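# Move handle-less battery from UPS upright into spill tray

## Task

The marked battery has lost its handle. Take it out of the open UPS unit and place it in the spill tray so that it ends up standing upright there. Two lifting hooks are on the bench and may be used.

## Robot and tools

ROBOT. Two UR7e-type arms, left_arm and right_arm, each ending in a two-finger parallel gripper that opens to 50 mm. Calibrated bases in the scene frame: left_arm near (-0.002, +0.405, +0.022) m, right_arm near (+0.004, -0.348, +0.022) m, both turned only slightly about z. A camera stand sits behind the arms. Cameras: cam_high, cam_low, cam_left_wrist, cam_right_wrist, each 672x504.

FRAMES. Scene frame: origin at table-top height halfway between the nominal bases, +z up, +x out over the table, +y toward left_arm. Arm names do not match left/right in images. Reported end_effector_position (m), end_effector_quat_wxyz and velocities are in the scene frame. Gripper axes: fingers point along +z, they open and close along x, and a housing block juts about 10 cm toward -y and turns with the hand. end_effector_position is the point between the pads; the fingertips extend 17.5 mm further. Printed poses can be off by a few cm, more at long reach.

THE 18-NUMBER ROW (used by execute_actions and move). One flat list for both arms: left dx, dy, dz, rx, ry, rz, position, force_limit, speed, then the same nine for the right arm. All values lie in [-1, 1]. The six pose numbers are an offset, not a pose: measured from that arm's Hand target as it stood when the action or move began, along the Hand target's own axes. Scale: 1.0 = 0.6 m for dx/dy/dz and 180 degrees for the rotation vector rx/ry/rz. Six zeros mean stay at (or return to) the Hand target. Gripper numbers are absolute settings: position +1 = fully open (50 mm), about -0.65 = pads touching, -1 = close until blocked (use this to grip). force_limit: -1 about 20 N, 0 about 102 N, +1 about 185 N per pad (actual grip may be ~15 N more). speed: -1 = 20 mm/s, 0 = 85, +1 = 150. Both start at +1. A 0 in a gripper slot is a real command, so always resend the values you want kept. New force_limit or speed only takes effect with a position change of at least 0.01.

execute_actions(actions, cameras). actions: list of actions; each action is up to 15 rows, one per 1/30 s step, lasting 0.5 s total; a short action repeats its last row. Every row in an action is counted from the action's starting Hand target, but each new action starts from the updated one, so repeated offsets add up. cameras: list of names, ["all"], or []; an empty actions list returns all images and the scene number.

move(target, speed, blend, stop_force, zero, blocking, cameras). target: one 18-number row or a list of up to 15 rows; every row is an offset from the same starting Hand targets. Paths are straight lines, do not avoid obstacles, last 0.5 s to 10 s. speed: m/s per arm path, 0.002 to 3.6, default 0.25 (turning limited to twice that in rad/s); one value or one per target. blend: corner-rounding distance in m for lists; 0 = stop at each target. stop_force: N, 3 to 120, ends an arm's path when it feels that much push against its motion; use it slowly for approaching contacts, omit it when lifting away from something pressed on, and don't trust it while the gripper rotates. zero: true re-zeroes the force baseline first; false keeps the old one. blocking=false returns after ~0.5 s while the move continues (not allowed with stop_force). The result adds a move: line: done, off_target, moving, held, fault, plus limits=paced (pose clipped) or limits=held (steps withheld).

wait(seconds 0 to 10). stop() brakes a running move. zoom_image(camera, region [x0,y0,x1,y1] in pixels, at most 504x504) enlarges part of the newest image. zero_wrist_force(arm) re-zeroes that arm's force sensor. read_manual gives licence text. finished_scene(scene) ends the scene irreversibly; call it only once the battery is upright in the tray and the robot is clear.

RESULTS. Hand target = last commanded pose after clipping; the gripper often rests a little short of it, and the next command reasks for it. Tool commands shows current gripper settings. object_status: 0 moving, 1 blocked while opening, 2 blocked while closing (a grip), 3 reached requested position or pads met (usually nothing held). Opening in mm ≈ (250 - position_measured) x 0.202. Wrist force/torque are in the gripper's own axes, with a third line giving the peak since last shown. Joint torques include the arm's weight. Joint velocities 'within noise' means the arm is still.

LIMITS AND HAZARDS. Commanded orientation is clipped to 32 degrees from the measured one each step. Outside force near 150 N (±25) or joint contact torque at the limits (132 N m big joints, 24.6 N m wrists) causes a 10 s fault stop; the arms are stiff, so aiming even slightly past a firm contact can trigger it. Motors heat when holding loads or straining; MOTOR HOT at 70 °C, a 30-60 s brake stop at 85 °C. Avoid paths near an arm's own base, arm-to-arm contact, and closing fingers on the other arm. Do not drop the battery, slam it, tip it or knock anything off the table; set it down gently and release only once it rests upright.

Each tool is called after "Request:" as name(argument=value, ...), one argument or row to a line, values as JSON.

## Session

Request:
execute_actions(
  actions=[],
)

Scene clock: 0.00 s.
left_arm: end_effector_position=(+0.2987, +0.0948, +0.1441) position_measured=3 object_status=3 end_effector_quat_wxyz=(-0.108, +0.499, +0.834, -0.207) | right_arm: end_effector_position=(+0.0065, -0.1644, +0.1973) position_measured=3 object_status=3 end_effector_quat_wxyz=(-0.434, -0.496, +0.731, -0.177)
Joint positions: left_arm=[-0.893 -1.495 2.105 -2.09 -2.035 -1.312] | right_arm=[4.709 -1.453 -2.188 -1.948 2.073 -1.398]
Joint velocities: within noise
Joint torques (N m): no reading
Wrist force (N): no reading
Wrist torque (N m): no reading
Wrist force, peak (N): no reading
Hand target: left_arm +0.2987, +0.0948, +0.1441; -0.108, +0.499, +0.834, -0.207 | right_arm +0.0065, -0.1644, +0.1973; -0.434, -0.496, +0.731, -0.177
Tool commands: left_gripper/position=+1.0 left_gripper/force_limit=+1.0 left_gripper/speed=+1.0 right_gripper/position=+1.0 right_gripper/force_limit=+1.0 right_gripper/speed=+1.0

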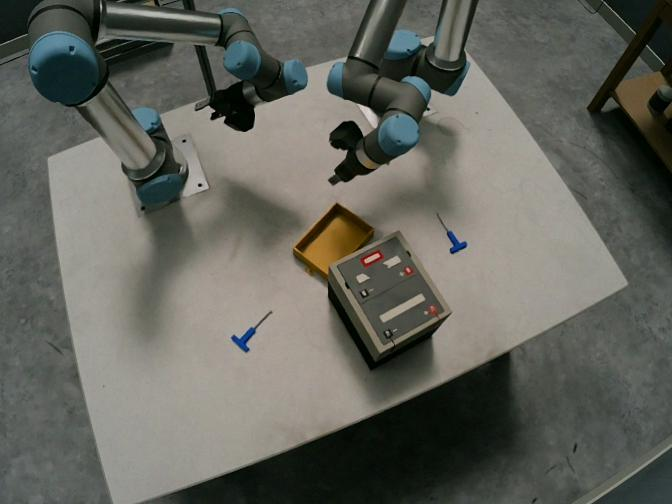

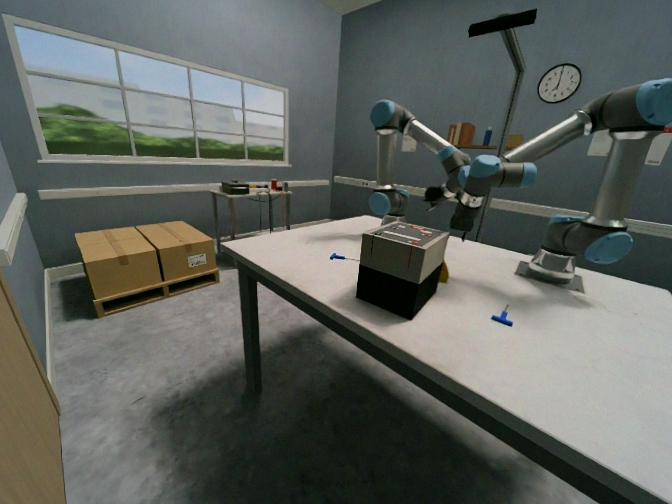

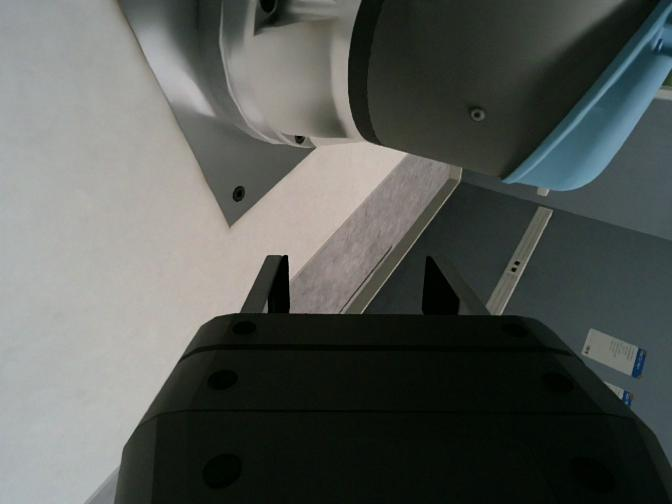

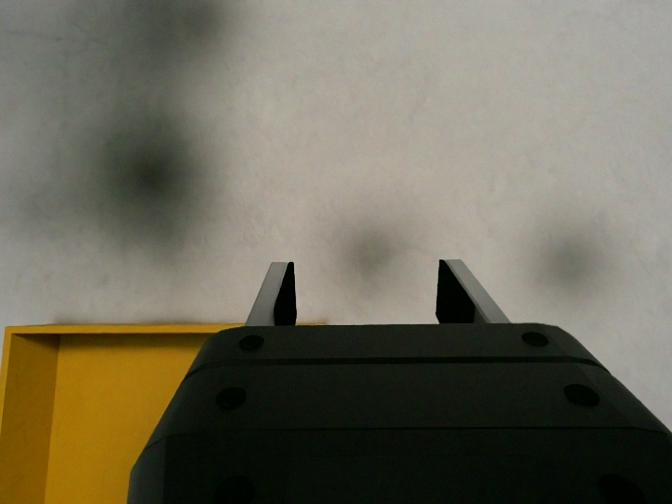

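Request:
zoom_image(
  camera="cam_high",
  region=[280, 190, 480, 370],
)

Request:
zoom_image(
  camera="cam_low",
  region=[320, 200, 540, 340],
)

Request:
zoom_image(
  camera="cam_high",
  region=[220, 300, 290, 360],
)

Request:
zoom_image(
  camera="cam_high",
  region=[420, 200, 490, 260],
)

Scaled by 2.520 from the camera's 672x504 image, which has a finer 960x720 frame.

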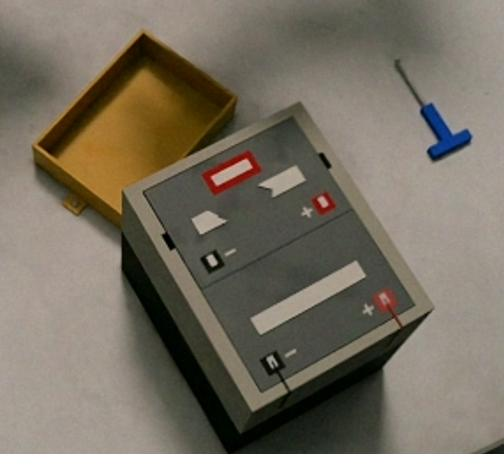

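Scaled by 2.291 from the camera's 672x504 image, which has a finer 960x720 frame.

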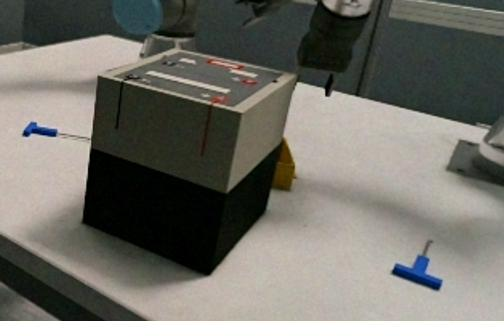

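Scaled by 7.200 from the camera's 672x504 image, which has a finer 960x720 frame.

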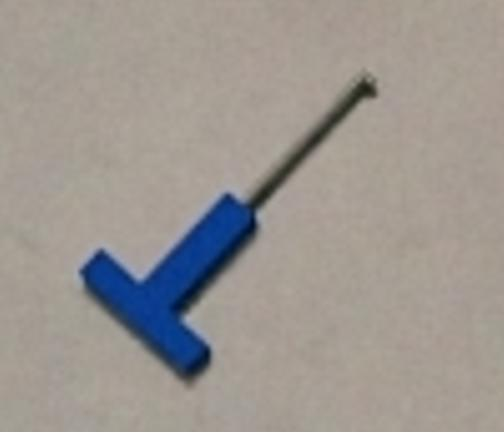

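Scaled by 7.200 from the camera's 672x504 image, which has a finer 960x720 frame.

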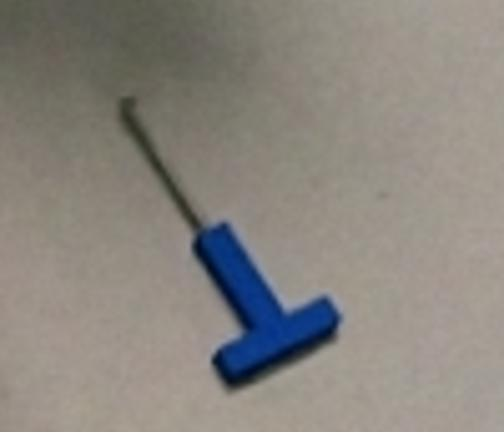

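Request:
move(
  target=[-0.041,-0.105,-0.516,-0.147,0.032,0.0993,1,0,0,0.216,-0.6405,-0.3375,-0.392,-0.165,0.787,1,0,0],
  speed=0.35,
  cameras=["all"],
)

Scene clock: 76.97 s.
left_arm: end_effector_position=(+0.3809, +0.1206, +0.4490) position_measured=3 object_status=3 end_effector_quat_wxyz=(+0.000, +0.643, +0.766, -0.001) | right_arm: end_effector_position=(+0.4200, -0.2702, +0.3499) position_measured=3 object_status=3 end_effector_quat_wxyz=(+0.001, +0.708, +0.706, +0.000)
Joint positions: left_arm=[-0.973 -1.621 1.366 -1.317 -1.573 -1.095] | right_arm=[3.612 -1.356 -1.763 -1.592 1.57 0.509]
Joint torques (N m): left_arm=[7.12 -33.39 -16.38 -5.88 -0.84 -2.93] | right_arm=[8.94 25.75 19.73 1.41 0.78 1.6]
Wrist force (N): left_arm=[0.1 -1.2 -0.3] | right_arm=[1.2 1.0 -0.4]
Wrist torque (N m): left_arm=[-0.19 -0.04 -0.24] | right_arm=[0.16 -0.62 -0.04]
Wrist force, peak (N): left_arm=[0.5 -1.3 -1.1] | right_arm=[1.1 1.7 -0.7]
Hand target: left_arm +0.3809, +0.1207, +0.4491; +0.000, +0.643, +0.766, -0.001 | right_arm +0.4200, -0.2702, +0.3499; +0.001, +0.708, +0.706, +0.001
Off the commanded pose: left_arm 0.000 m, 0 deg | right_arm 0.000 m, 0 deg.
move: done

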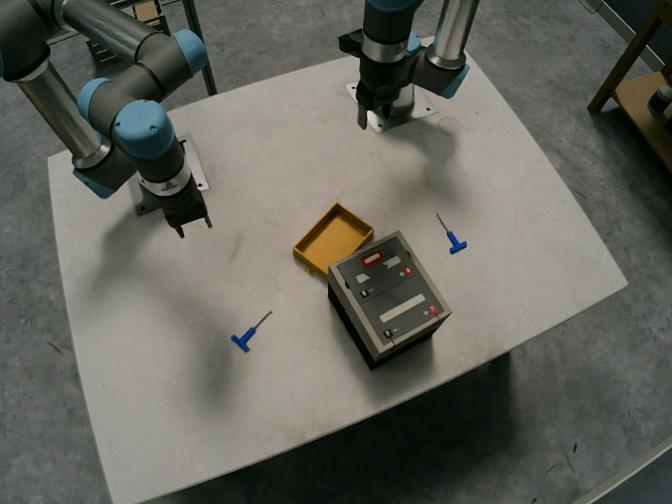

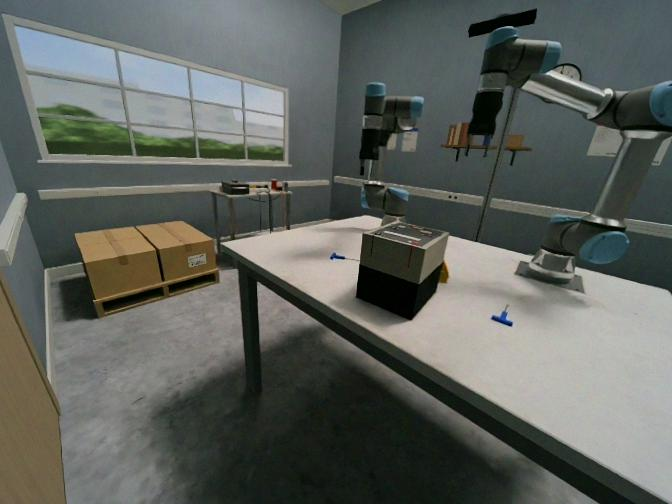

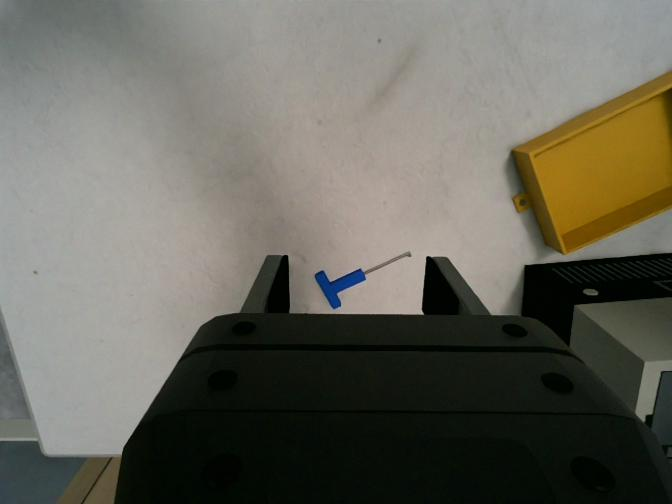

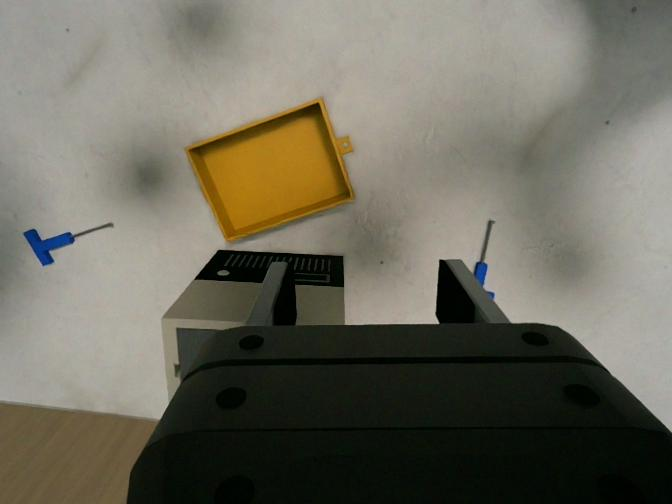

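Request:
move(
  target=[-0.185,0.374,0,0,0,0,1,0,0,0,0,0,0,0,0,1,0,0],
  speed=0.35,
  cameras=["cam_right_wrist","cam_high"],
)

Request:
zoom_image(
  camera="cam_right_wrist",
  region=[150, 0, 550, 300],
)

Scene clock: 126.67 s.
left_arm: end_effector_position=(+0.6212, +0.0503, +0.4489) position_measured=3 object_status=3 end_effector_quat_wxyz=(+0.000, +0.643, +0.766, -0.001) | right_arm: end_effector_position=(+0.4200, -0.2702, +0.3499) position_measured=3 object_status=3 end_effector_quat_wxyz=(+0.001, +0.708, +0.706, +0.001)
Joint positions: left_arm=[-0.755 -0.912 0.414 -1.074 -1.573 -0.878] | right_arm=[3.612 -1.356 -1.763 -1.592 1.57 0.509]
Joint torques (N m): left_arm=[-6.59 -50.35 -30.65 -3.51 1.02 -2.55] | right_arm=[10.09 25.53 19.85 5.3 -1.66 1.43]
Wrist force (N): left_arm=[0.2 -1.2 -0.3] | right_arm=[1.1 0.8 -0.2]
Wrist torque (N m): left_arm=[-0.20 -0.06 -0.18] | right_arm=[0.13 -0.62 -0.07]
Wrist force, peak (N): left_arm=[1.7 -5.8 -0.3] | right_arm=[1.1 1.1 -0.3]
Hand target: left_arm +0.6212, +0.0503, +0.4489; +0.000, +0.643, +0.766, -0.001 | right_arm +0.4200, -0.2702, +0.3499; +0.001, +0.708, +0.706, +0.001
Off the commanded pose: left_arm 0.000 m, 0 deg | right_arm 0.000 m, 0 deg.
move: done
Images, in order (width x height): cam_high 672x504, cam_right_wrist 672x504.

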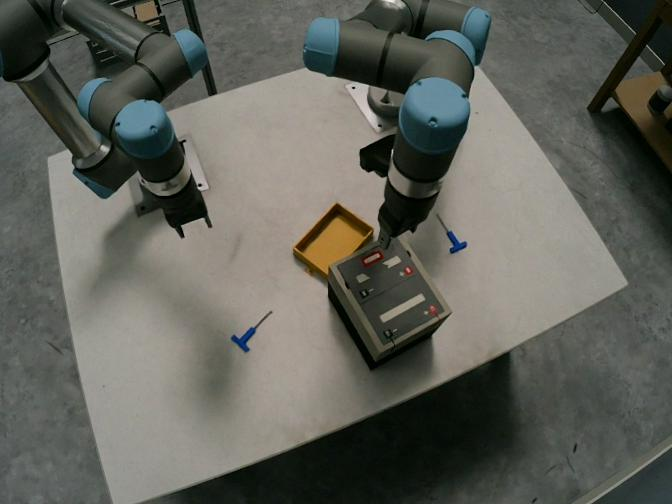

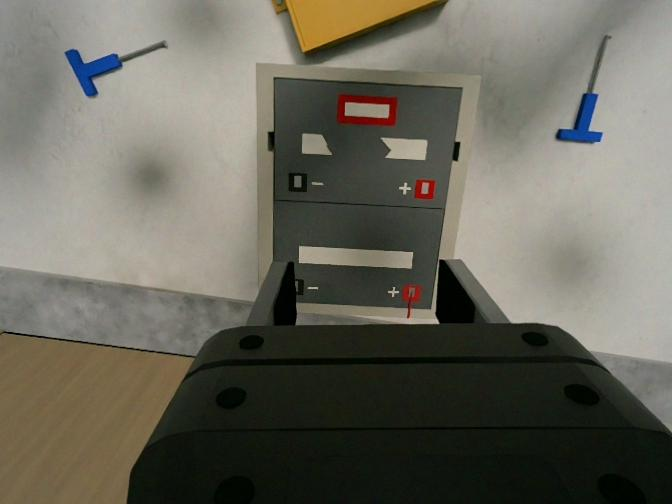

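Scaled by 1.260 from the camera's 672x504 image, which has a finer 960x720 frame.

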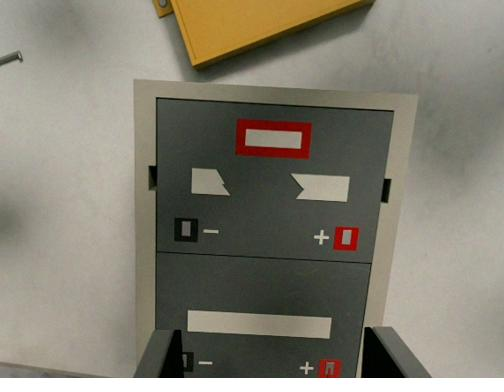

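Request:
move(
  target=[0.173,0.017,0.315,0,0,0,1,0,0,0.05,0.252,0.383,0,0,0,1,0,0],
  speed=0.3,
  cameras=["cam_right_wrist","cam_left_wrist"],
)

Request:
zoom_image(
  camera="cam_right_wrist",
  region=[250, 100, 450, 300],
)

Request:
zoom_image(
  camera="cam_left_wrist",
  region=[240, 100, 540, 320],
)

Scene clock: 168.37 s.
left_arm: end_effector_position=(+0.6130, +0.1540, +0.2599) position_measured=3 object_status=3 end_effector_quat_wxyz=(+0.000, +0.643, +0.766, -0.001) | right_arm: end_effector_position=(+0.5717, -0.2408, +0.1205) position_measured=3 object_status=3 end_effector_quat_wxyz=(+0.001, +0.708, +0.706, +0.000)
Joint positions: left_arm=[-0.641 -1.176 1.325 -1.72 -1.573 -0.763] | right_arm=[3.526 -1.884 -1.823 -1.005 1.57 0.423]
Joint torques (N m): left_arm=[-5.45 -37.97 -18.61 -5.11 0.93 -2.77] | right_arm=[10.95 21.1 19.92 5.45 1.72 1.78]
Wrist force (N): left_arm=[0.3 -0.5 -0.2] | right_arm=[0.8 1.1 -0.4]
Wrist torque (N m): left_arm=[-0.11 -0.07 -0.18] | right_arm=[0.19 -0.57 -0.08]
Wrist force, peak (N): left_arm=[-1.6 -1.7 -3.2] | right_arm=[1.2 3.0 3.0]
Hand target: left_arm +0.6130, +0.1540, +0.2597; +0.000, +0.643, +0.766, -0.001 | right_arm +0.5717, -0.2407, +0.1204; +0.001, +0.708, +0.706, +0.001
Off the commanded pose: left_arm 0.000 m, 0 deg | right_arm 0.000 m, 0 deg.
move: done
Images, in order (width x height): cam_left_wrist 672x504, cam_right_wrist 672x504.

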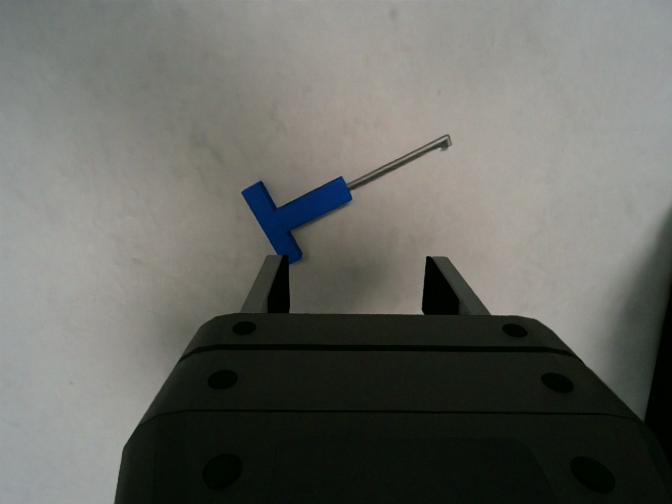

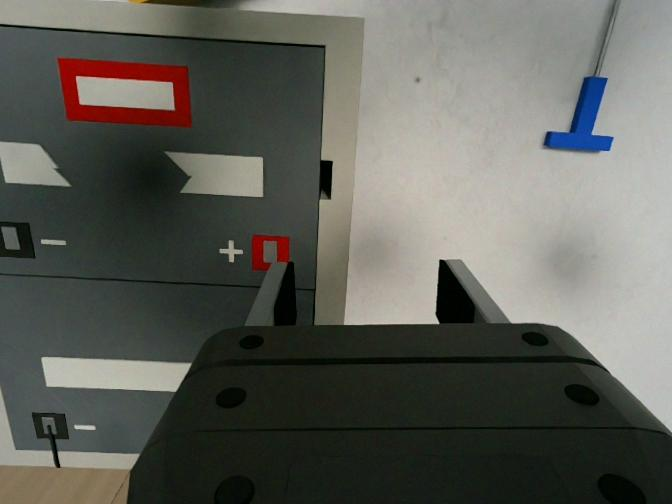

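Scaled by 2.520 from the camera's 672x504 image, which has a finer 960x720 frame.

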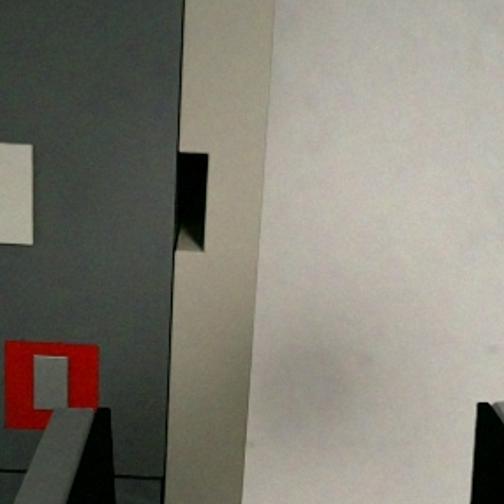

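Scaled by 1.680 from the camera's 672x504 image, which has a finer 960x720 frame.

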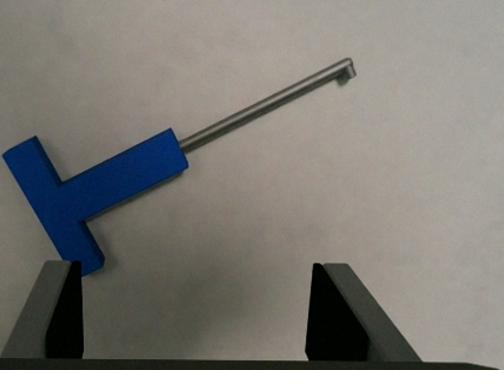

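Request:
zoom_image(
  camera="cam_left_wrist",
  region=[400, 110, 480, 180],
)

Request:
zoom_image(
  camera="cam_right_wrist",
  region=[300, 150, 350, 210],
)

Scaled by 6.300 from the camera's 672x504 image, which has a finer 960x720 frame.

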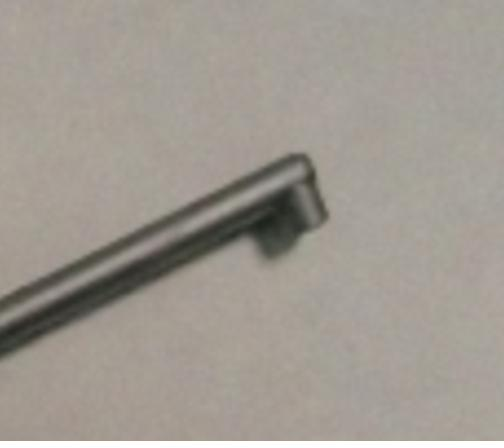

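Scaled by 8.400 from the camera's 672x504 image, which has a finer 960x720 frame.

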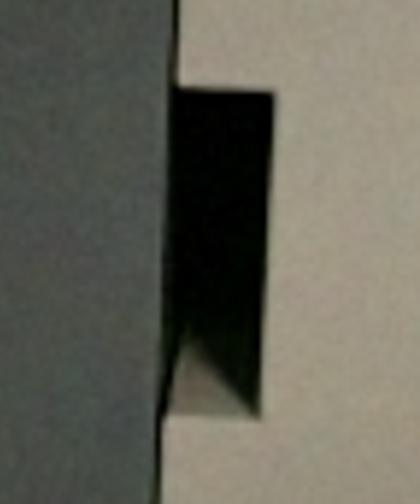

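Request:
move(
  target=[0.049,0.009,0.033,0,0,0,1,0,0,0,0,0,0,0,0,1,0,0],
  cameras=["cam_right_wrist"],
)

Request:
zoom_image(
  camera="cam_right_wrist",
  region=[220, 120, 290, 210],
)

Scene clock: 205.23 s.
left_arm: end_effector_position=(+0.6132, +0.1839, +0.2399) position_measured=3 object_status=3 end_effector_quat_wxyz=(+0.000, +0.643, +0.766, -0.001) end_effector_velocity=(+0.000, +0.000, +0.000) end_effector_angular_velocity=(+0.003, +0.002, +0.003) | right_arm: end_effector_position=(+0.5717, -0.2407, +0.1204) position_measured=3 object_status=3 end_effector_quat_wxyz=(+0.001, +0.708, +0.706, +0.001)
Joint positions: left_arm=[-0.601 -1.193 1.401 -1.779 -1.573 -0.724] | right_arm=[3.526 -1.884 -1.823 -1.004 1.57 0.423]
Joint velocities: left_arm=[-0.001 0.001 -0.003 0.005 0.001 -0.004] | right_arm=[within noise]
Joint torques (N m): left_arm=[-8.01 -36.85 -41.3 -0.66 -0.33 -2.44] | right_arm=[10.03 22.81 26.35 5.67 -1.56 1.61]
Wrist force (N): left_arm=[0.1 -0.6 -0.5] | right_arm=[0.7 0.9 -0.5]
Wrist torque (N m): left_arm=[-0.10 -0.05 -0.21] | right_arm=[0.16 -0.55 -0.08]
Wrist force, peak (N): left_arm=[-1.0 -1.2 -0.9] | right_arm=[0.9 1.1 -0.5]
Hand target: left_arm +0.6132, +0.1839, +0.2399; +0.000, +0.643, +0.766, -0.001 | right_arm +0.5717, -0.2407, +0.1204; +0.001, +0.708, +0.706, +0.001
Off the commanded pose: left_arm 0.000 m, 0 deg | right_arm 0.000 m, 0 deg.
move: done
Images, in order (width x height): cam_right_wrist 672x504.

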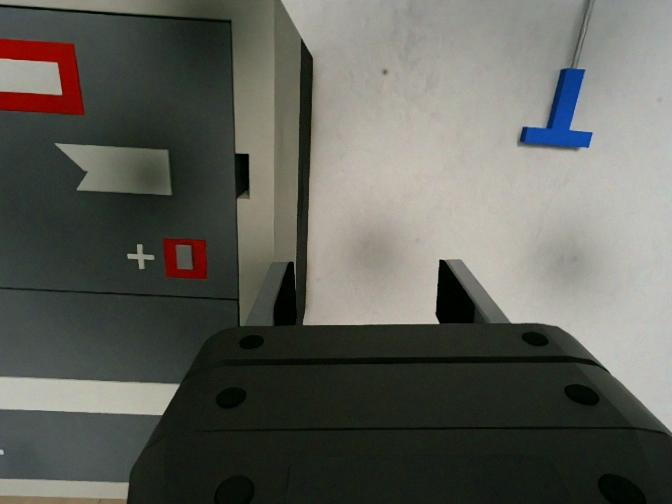

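Scaled by 5.600 from the camera's 672x504 image, which has a finer 960x720 frame.

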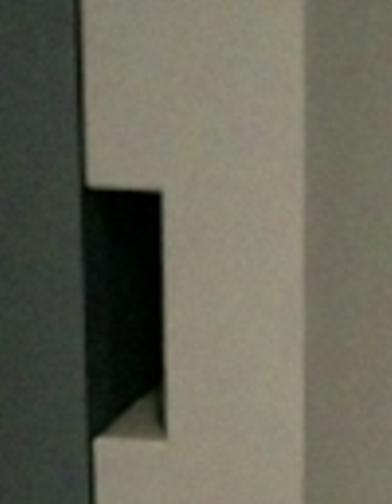

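Request:
move(
  target=[-0.028,-0.005,0,0,0,0,1,0,0,0,0,0,0,0,0,1,0,0],
  cameras=["cam_right_wrist"],
)

Request:
zoom_image(
  camera="cam_right_wrist",
  region=[265, 140, 315, 210],
)

Scene clock: 217.10 s.
left_arm: end_effector_position=(+0.6132, +0.1666, +0.2399) position_measured=3 object_status=3 end_effector_quat_wxyz=(+0.000, +0.643, +0.766, -0.001) | right_arm: end_effector_position=(+0.5717, -0.2407, +0.1204) position_measured=3 object_status=3 end_effector_quat_wxyz=(+0.001, +0.708, +0.706, +0.001)
Joint positions: left_arm=[-0.624 -1.179 1.38 -1.773 -1.573 -0.747] | right_arm=[3.526 -1.884 -1.823 -1.004 1.57 0.423]
Joint torques (N m): left_arm=[8.17 -54.06 -19.99 -1.76 -0.13 2.13] | right_arm=[10.35 22.67 26.88 5.52 -1.53 1.73]
Wrist force (N): left_arm=[0.3 -0.6 0.1] | right_arm=[0.8 1.0 -0.4]
Wrist torque (N m): left_arm=[-0.12 -0.08 -0.11] | right_arm=[0.17 -0.56 -0.09]
Wrist force, peak (N): left_arm=[0.9 -0.7 -0.3] | right_arm=[1.0 1.0 -0.4]
Hand target: left_arm +0.6132, +0.1668, +0.2399; +0.000, +0.643, +0.766, -0.001 | right_arm +0.5717, -0.2407, +0.1204; +0.001, +0.708, +0.706, +0.001
Off the commanded pose: left_arm 0.000 m, 0 deg | right_arm 0.000 m, 0 deg.
move: done
Images, in order (width x height): cam_right_wrist 672x504.

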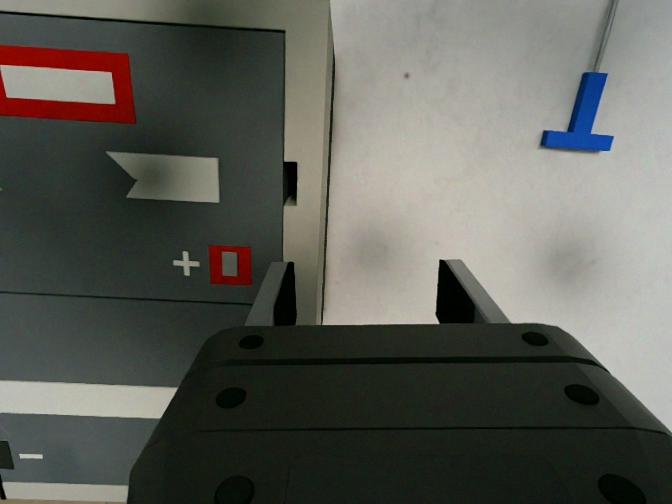

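Scaled by 7.200 from the camera's 672x504 image, which has a finer 960x720 frame.

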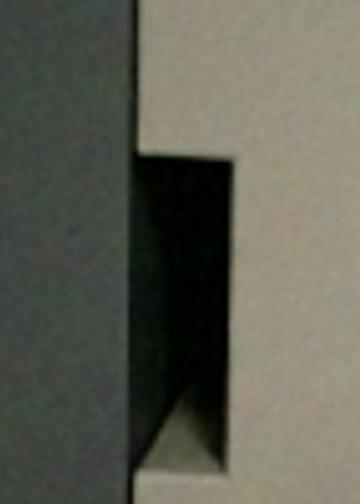

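Request:
move(
  target=[
    [0.164,0.029,0,0,0,0,1,0,0,-0.042,-0.008,0.067,-0.070,0.1124,-0.6375,1,0,0],
    [0.318,-0.085,0.267,-0.0067,0.1693,-0.9604,1,0,0,-0.042,-0.008,0.067,-0.070,0.1124,-0.6375,1,0,0],
  ],
  blend=0.03,
  speed=0.5,
  cameras=["cam_right_wrist","cam_left_wrist"],
)

Request:
zoom_image(
  camera="cam_right_wrist",
  region=[250, 50, 450, 330],
)

Request:
zoom_image(
  camera="cam_left_wrist",
  region=[250, 50, 450, 330],
)

Scene clock: 279.40 s.
left_arm: end_effector_position=(+0.5296, +0.3456, +0.0794) position_measured=3 object_status=3 end_effector_quat_wxyz=(+0.130, +0.729, -0.662, -0.117) | right_arm: end_effector_position=(+0.5669, -0.2659, +0.0802) position_measured=3 object_status=3 end_effector_quat_wxyz=(-0.038, -0.221, +0.960, +0.169)
Joint positions: left_arm=[-0.349 -1.123 1.698 -1.821 -1.704 -3.512] | right_arm=[3.333 -1.999 -1.8 -0.992 1.91 -1.81]
Joint torques (N m): left_arm=[-8.56 -52.48 -36.42 0.31 0.8 -2.36] | right_arm=[9.47 48.32 15 1.15 -1.32 -1.43]
Wrist force (N): left_arm=[0.2 -1.4 -0.7] | right_arm=[1.2 -0.1 -0.5]
Wrist torque (N m): left_arm=[-0.26 -0.01 -0.34] | right_arm=[-0.11 -0.60 -0.25]
Wrist force, peak (N): left_arm=[0.1 -1.4 -1.1] | right_arm=[1.4 1.0 -0.6]
Hand target: left_arm +0.5296, +0.3456, +0.0795; +0.129, +0.729, -0.662, -0.117 | right_arm +0.5669, -0.2659, +0.0802; -0.038, -0.221, +0.960, +0.169
Off the commanded pose: left_arm 0.000 m, 0 deg | right_arm 0.000 m, 0 deg.
move: done
Images, in order (width x height): cam_left_wrist 672x504, cam_right_wrist 672x504.

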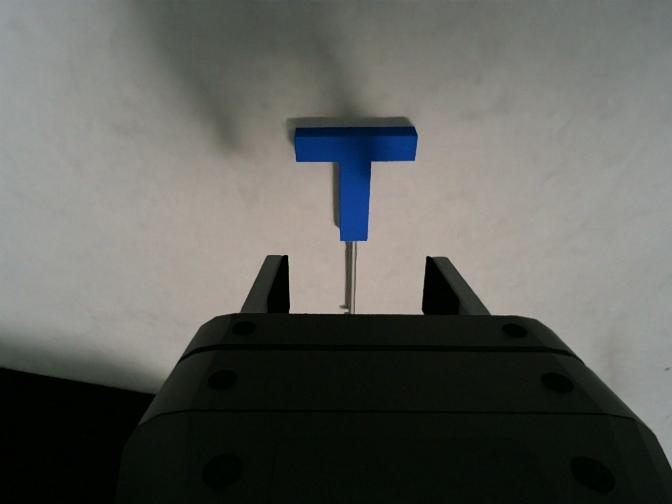

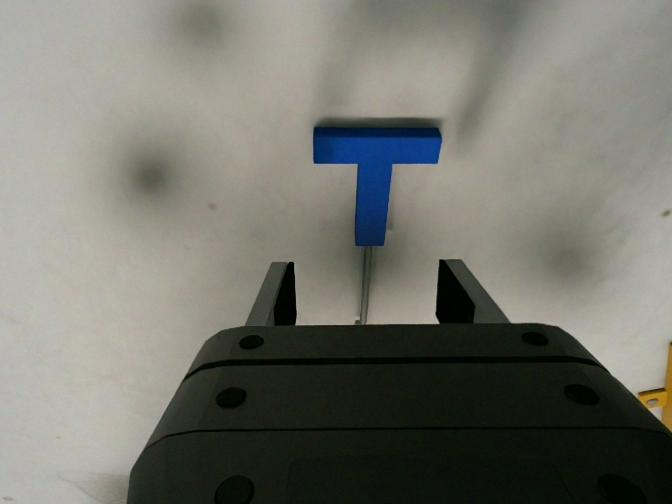

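Scaled by 1.800 from the camera's 672x504 image, which has a finer 960x720 frame.

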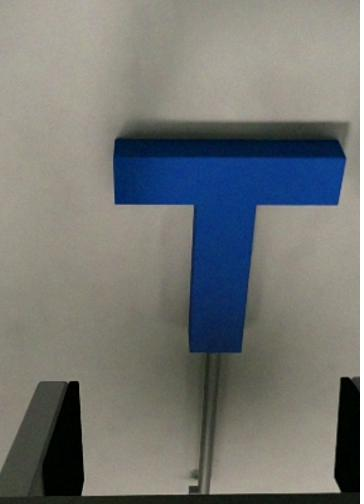

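Scaled by 1.800 from the camera's 672x504 image, which has a finer 960x720 frame.

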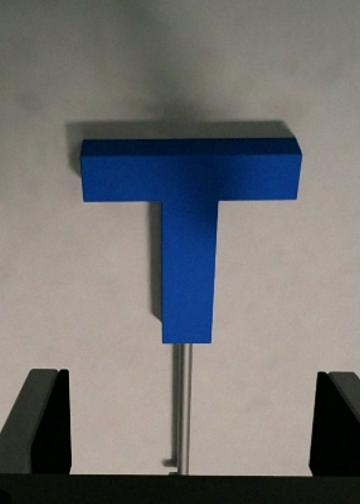

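Request:
move(
  target=[0.0125,-0.0325,0.0893,0,0,0,1,0,0,0,-0.0329,0.0904,0,0,0,1,0,0],
  speed=0.15,
)

Request:
move(
  target=[0,0,0,0,0,0,-1,-0.5,-0.6,0,0,0,0,0,0,-1,-0.5,-0.6],
  cameras=["cam_right_wrist","cam_left_wrist"],
)

Scene clock: 328.90 s.
left_arm: end_effector_position=(+0.5302, +0.3379, +0.0225) position_measured=3 object_status=3 end_effector_quat_wxyz=(+0.130, +0.729, -0.662, -0.117) | right_arm: end_effector_position=(+0.5669, -0.2659, +0.0225) position_measured=3 object_status=3 end_effector_quat_wxyz=(-0.038, -0.222, +0.960, +0.169)
Joint positions: left_arm=[-0.361 -1.039 1.743 -1.951 -1.708 -3.524] | right_arm=[3.333 -2.093 -1.842 -0.858 1.91 -1.81]
Joint torques (N m): left_arm=[9.9 -41.96 -32.8 -1.82 0.62 2.32] | right_arm=[-9.08 39.51 25.18 2.75 -0.67 1.14]
Wrist force (N): left_arm=[0.3 -1.4 -0.8] | right_arm=[0.9 0.1 -0.5]
Wrist torque (N m): left_arm=[-0.26 -0.02 -0.22] | right_arm=[-0.09 -0.55 -0.21]
Wrist force, peak (N): left_arm=[0.0 -0.6 -3.4] | right_arm=[12.3 11.9 -30.7]
Hand target: left_arm +0.5303, +0.3380, +0.0225; +0.129, +0.729, -0.662, -0.117 | right_arm +0.5670, -0.2659, +0.0225; -0.038, -0.221, +0.960, +0.169
Off the commanded pose: left_arm 0.000 m, 0 deg | right_arm 0.000 m, 0 deg.
move: done

Scene clock: 329.93 s.
left_arm: end_effector_position=(+0.5303, +0.3380, +0.0225) position_measured=186 object_status=2 end_effector_quat_wxyz=(+0.129, +0.729, -0.662, -0.117) | right_arm: end_effector_position=(+0.5670, -0.2659, +0.0225) position_measured=185 object_status=2 end_effector_quat_wxyz=(-0.038, -0.221, +0.960, +0.169)
Joint positions: left_arm=[-0.361 -1.039 1.742 -1.951 -1.708 -3.524] | right_arm=[3.333 -2.093 -1.842 -0.857 1.91 -1.81]
Joint torques (N m): left_arm=[8.67 -38.07 -33.18 -4.59 0.17 2.62] | right_arm=[-9.48 45.91 24.59 4.94 0.94 1.34]
Wrist force (N): left_arm=[0.2 -1.8 -0.6] | right_arm=[0.9 -0.2 -0.1]
Wrist torque (N m): left_arm=[-0.30 0.00 -0.23] | right_arm=[-0.11 -0.56 -0.21]
Wrist force, peak (N): left_arm=[0.1 -1.8 -1.2] | right_arm=[1.6 0.0 -0.4]
Hand target: left_arm +0.5303, +0.3380, +0.0225; +0.129, +0.729, -0.662, -0.117 | right_arm +0.5670, -0.2659, +0.0225; -0.038, -0.221, +0.960, +0.169
Off the commanded pose: left_arm 0.000 m, 0 deg | right_arm 0.000 m, 0 deg.
move: done
Images, in order (width x height): cam_left_wrist 672x504, cam_right_wrist 672x504.

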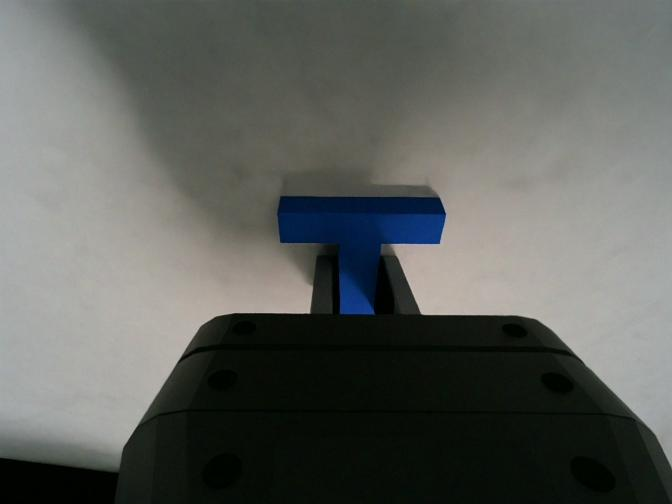

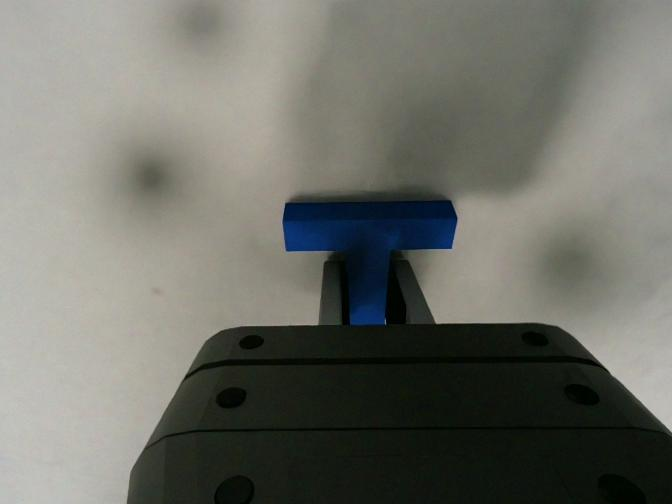

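Request:
move(
  target=[
    [0,0.161,-0.4425,0,0,0,-1,-0.5,-0.6,0,0.158,-0.4348,0,0,0,-1,-0.5,-0.6],
    [0.3167,0.1035,-0.4635,0.389,0.226,0.484,-1,-0.5,-0.6,-0.3107,0.6012,-0.2737,0.070,-0.1124,0.6375,-1,-0.5,-0.6],
  ],
  blend=0.05,
  speed=0.4,
  cameras=["cam_right_wrist","cam_left_wrist","cam_high"],
)

Scene clock: 399.83 s.
left_arm: end_effector_position=(+0.5853, +0.1529, +0.3054) position_measured=186 object_status=2 end_effector_quat_wxyz=(+0.035, -0.052, +0.817, -0.573) | right_arm: end_effector_position=(+0.6102, +0.0702, +0.3000) position_measured=185 object_status=2 end_effector_quat_wxyz=(+0.001, +0.708, +0.706, +0.001)
Joint positions: left_arm=[-0.312 -1.156 1.854 -3.072 -2.628 -2.446] | right_arm=[3.892 -2.15 -0.944 -1.617 1.569 0.789]
Joint torques (N m): left_arm=[3.73 -33.45 -9.98 -3.29 -2.74 1.24] | right_arm=[-9.94 49.64 32.64 4.38 2.18 1.71]
Wrist force (N): left_arm=[0.1 1.2 0.6] | right_arm=[1.0 1.1 0.2]
Wrist torque (N m): left_arm=[0.09 0.16 0.17] | right_arm=[0.17 -0.60 -0.07]
Wrist force, peak (N): left_arm=[0.5 -3.8 3.6] | right_arm=[1.2 -1.7 4.1]
Hand target: left_arm +0.5853, +0.1528, +0.3053; +0.035, -0.052, +0.817, -0.573 | right_arm +0.6103, +0.0701, +0.3001; +0.001, +0.708, +0.706, +0.001
Off the commanded pose: left_arm 0.000 m, 0 deg | right_arm 0.000 m, 0 deg.
move: done
Images, in order (width x height): cam_high 672x504, cam_left_wrist 672x504, cam_right_wrist 672x504.

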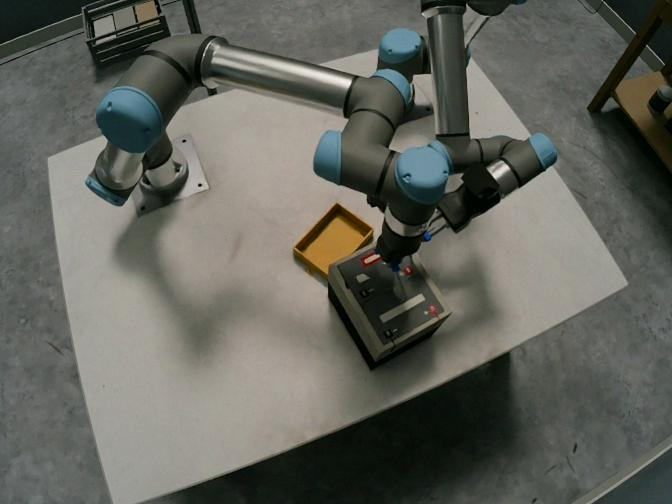

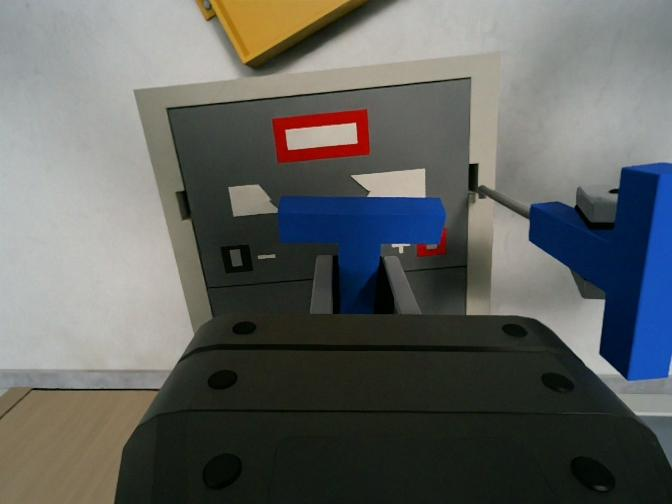

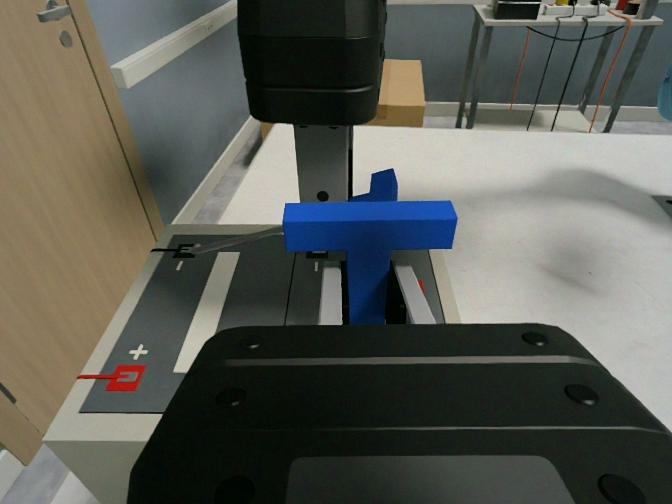

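Request:
zoom_image(
  camera="cam_left_wrist",
  region=[440, 150, 540, 230],
)

Request:
zoom_image(
  camera="cam_left_wrist",
  region=[160, 180, 210, 230],
)

Scaled by 5.040 from the camera's 672x504 image, which has a finer 960x720 frame.

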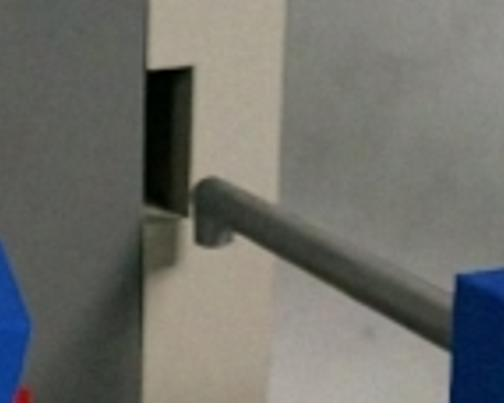

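Scaled by 10.080 from the camera's 672x504 image, which has a finer 960x720 frame.

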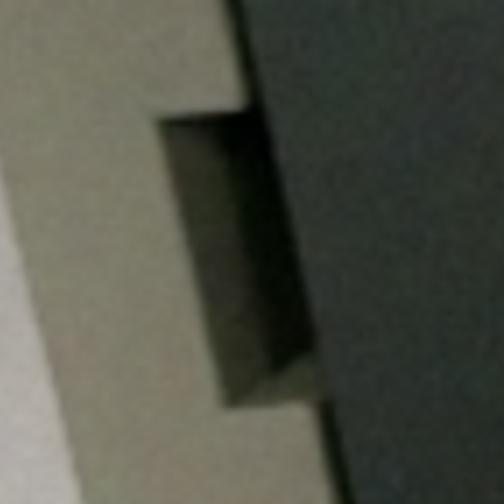

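Request:
move(
  target=[0.0055,0.0246,0.0055,0,0,0,-1,-0.5,-0.6,0,0,0,0,0,0,-1,-0.5,-0.6],
  speed=0.05,
  stop_force=5,
  cameras=["cam_left_wrist"],
)

Request:
zoom_image(
  camera="cam_left_wrist",
  region=[440, 150, 520, 230],
)

Scene clock: 434.23 s.
left_arm: end_effector_position=(+0.5836, +0.1534, +0.2985) position_measured=186 object_status=2 end_effector_quat_wxyz=(+0.035, -0.052, +0.817, -0.573) | right_arm: end_effector_position=(+0.6103, +0.0701, +0.3001) position_measured=185 object_status=2 end_effector_quat_wxyz=(+0.001, +0.708, +0.706, +0.001)
Joint positions: left_arm=[-0.312 -1.149 1.865 -3.09 -2.629 -2.445] | right_arm=[3.892 -2.15 -0.944 -1.617 1.569 0.789]
Joint torques (N m): left_arm=[-8.14 -44.56 -32.4 -5.6 -1.9 -2.54] | right_arm=[-10.37 41.88 27.56 2.22 2 1.58]
Wrist force (N): left_arm=[0.6 -3.5 -0.6] | right_arm=[1.0 0.9 0.2]
Wrist torque (N m): left_arm=[-0.02 0.13 0.07] | right_arm=[0.15 -0.60 -0.10]
Wrist force, peak (N): left_arm=[-0.1 -30.1 -10.2] | right_arm=[1.3 0.9 0.4]
Hand target: left_arm +0.5836, +0.1534, +0.2985; +0.035, -0.052, +0.817, -0.573 (not the last commanded pose) | right_arm +0.6103, +0.0701, +0.3001; +0.001, +0.708, +0.706, +0.001
Off the commanded pose: left_arm 0.008 m, 0 deg | right_arm 0.000 m, 0 deg.
move: contact (left_arm)
Images, in order (width x height): cam_left_wrist 672x504.

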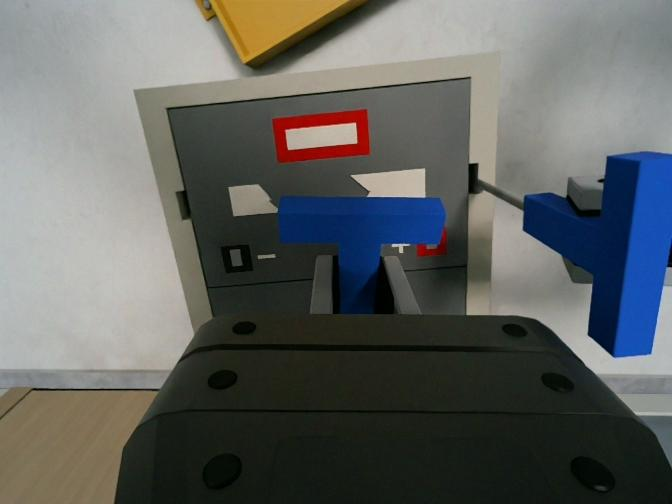

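Scaled by 6.300 from the camera's 672x504 image, which has a finer 960x720 frame.

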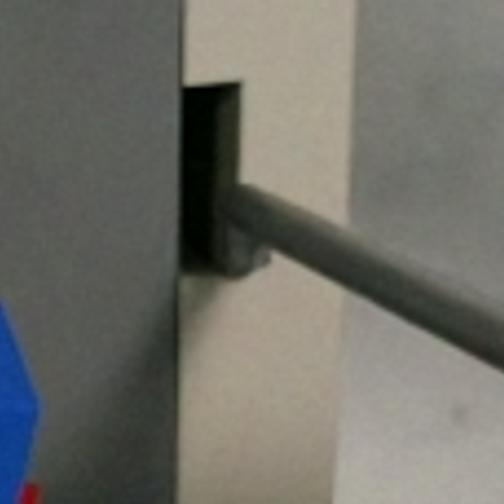

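Request:
move(
  target=[0.0072,-0.0057,0.0013,0,0,0,-1,-0.5,-0.6,0,0,0,0,0,0,-1,-0.5,-0.6],
  speed=0.05,
)

Request:
move(
  target=[0,0.0235,0.0085,0,0,0,-1,-0.5,-0.6,0,0,0,0,0,0,-1,-0.5,-0.6],
  speed=0.03,
  stop_force=5,
  cameras=["cam_left_wrist"],
)

Request:
zoom_image(
  camera="cam_left_wrist",
  region=[440, 150, 520, 230],
)

Scene clock: 451.63 s.
left_arm: end_effector_position=(+0.5795, +0.1509, +0.3015) position_measured=186 object_status=2 end_effector_quat_wxyz=(+0.035, -0.052, +0.817, -0.573) | right_arm: end_effector_position=(+0.6103, +0.0701, +0.3001) position_measured=185 object_status=2 end_effector_quat_wxyz=(+0.001, +0.708, +0.706, +0.001)
Joint positions: left_arm=[-0.319 -1.159 1.873 -3.095 -2.624 -2.454] | right_arm=[3.892 -2.15 -0.944 -1.617 1.569 0.789]
Joint torques (N m): left_arm=[2.82 -33.54 -20.57 -5 -1.21 -0.73] | right_arm=[-10.17 47.99 21.71 5.12 1.95 1.38]
Wrist force (N): left_arm=[0.3 1.4 0.6] | right_arm=[1.1 1.0 0.2]
Wrist torque (N m): left_arm=[0.10 0.13 0.17] | right_arm=[0.17 -0.62 -0.10]
Wrist force, peak (N): left_arm=[0.6 -4.0 -0.8] | right_arm=[1.3 1.1 0.3]
Hand target: left_arm +0.5796, +0.1510, +0.3015; +0.035, -0.052, +0.817, -0.573 | right_arm +0.6103, +0.0701, +0.3001; +0.001, +0.708, +0.706, +0.001
Off the commanded pose: left_arm 0.000 m, 0 deg | right_arm 0.000 m, 0 deg.
move: done

Scene clock: 453.27 s.
left_arm: end_effector_position=(+0.5795, +0.1510, +0.2865) position_measured=186 object_status=2 end_effector_quat_wxyz=(+0.035, -0.052, +0.817, -0.573) | right_arm: end_effector_position=(+0.6103, +0.0701, +0.3001) position_measured=185 object_status=2 end_effector_quat_wxyz=(+0.001, +0.708, +0.706, +0.001)
Joint positions: left_arm=[-0.319 -1.134 1.885 -3.132 -2.624 -2.454] | right_arm=[3.892 -2.15 -0.944 -1.617 1.569 0.789]
Joint torques (N m): left_arm=[9.43 -50.85 -34.04 -0.74 -2.66 -2.6] | right_arm=[-9.47 50.87 21.54 5.19 1.97 1.46]
Wrist force (N): left_arm=[0.3 1.1 0.8] | right_arm=[1.0 0.7 0.4]
Wrist torque (N m): left_arm=[0.09 0.13 0.15] | right_arm=[0.12 -0.60 -0.09]
Wrist force, peak (N): left_arm=[0.6 1.7 0.9] | right_arm=[1.2 1.0 0.2]
Hand target: left_arm +0.5795, +0.1510, +0.2865; +0.035, -0.052, +0.817, -0.573 | right_arm +0.6103, +0.0701, +0.3001; +0.001, +0.708, +0.706, +0.001
Off the commanded pose: left_arm 0.000 m, 0 deg | right_arm 0.000 m, 0 deg.
move: done
Images, in order (width x height): cam_left_wrist 672x504.

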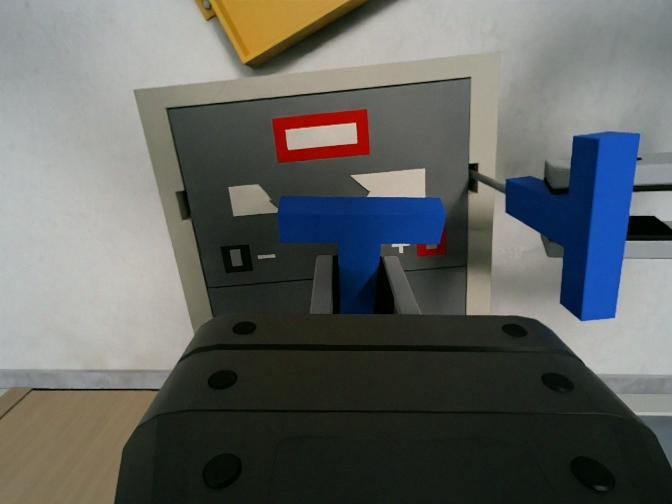

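Scaled by 6.300 from the camera's 672x504 image, which has a finer 960x720 frame.

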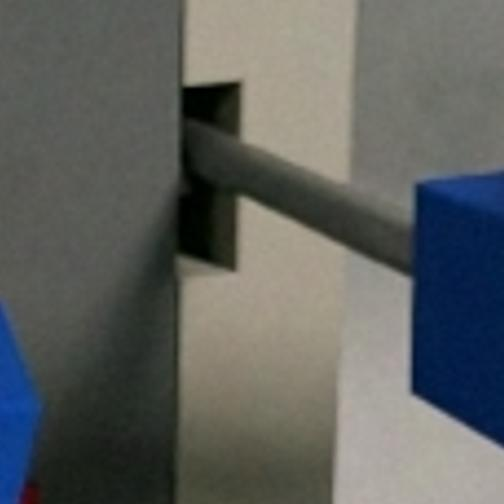

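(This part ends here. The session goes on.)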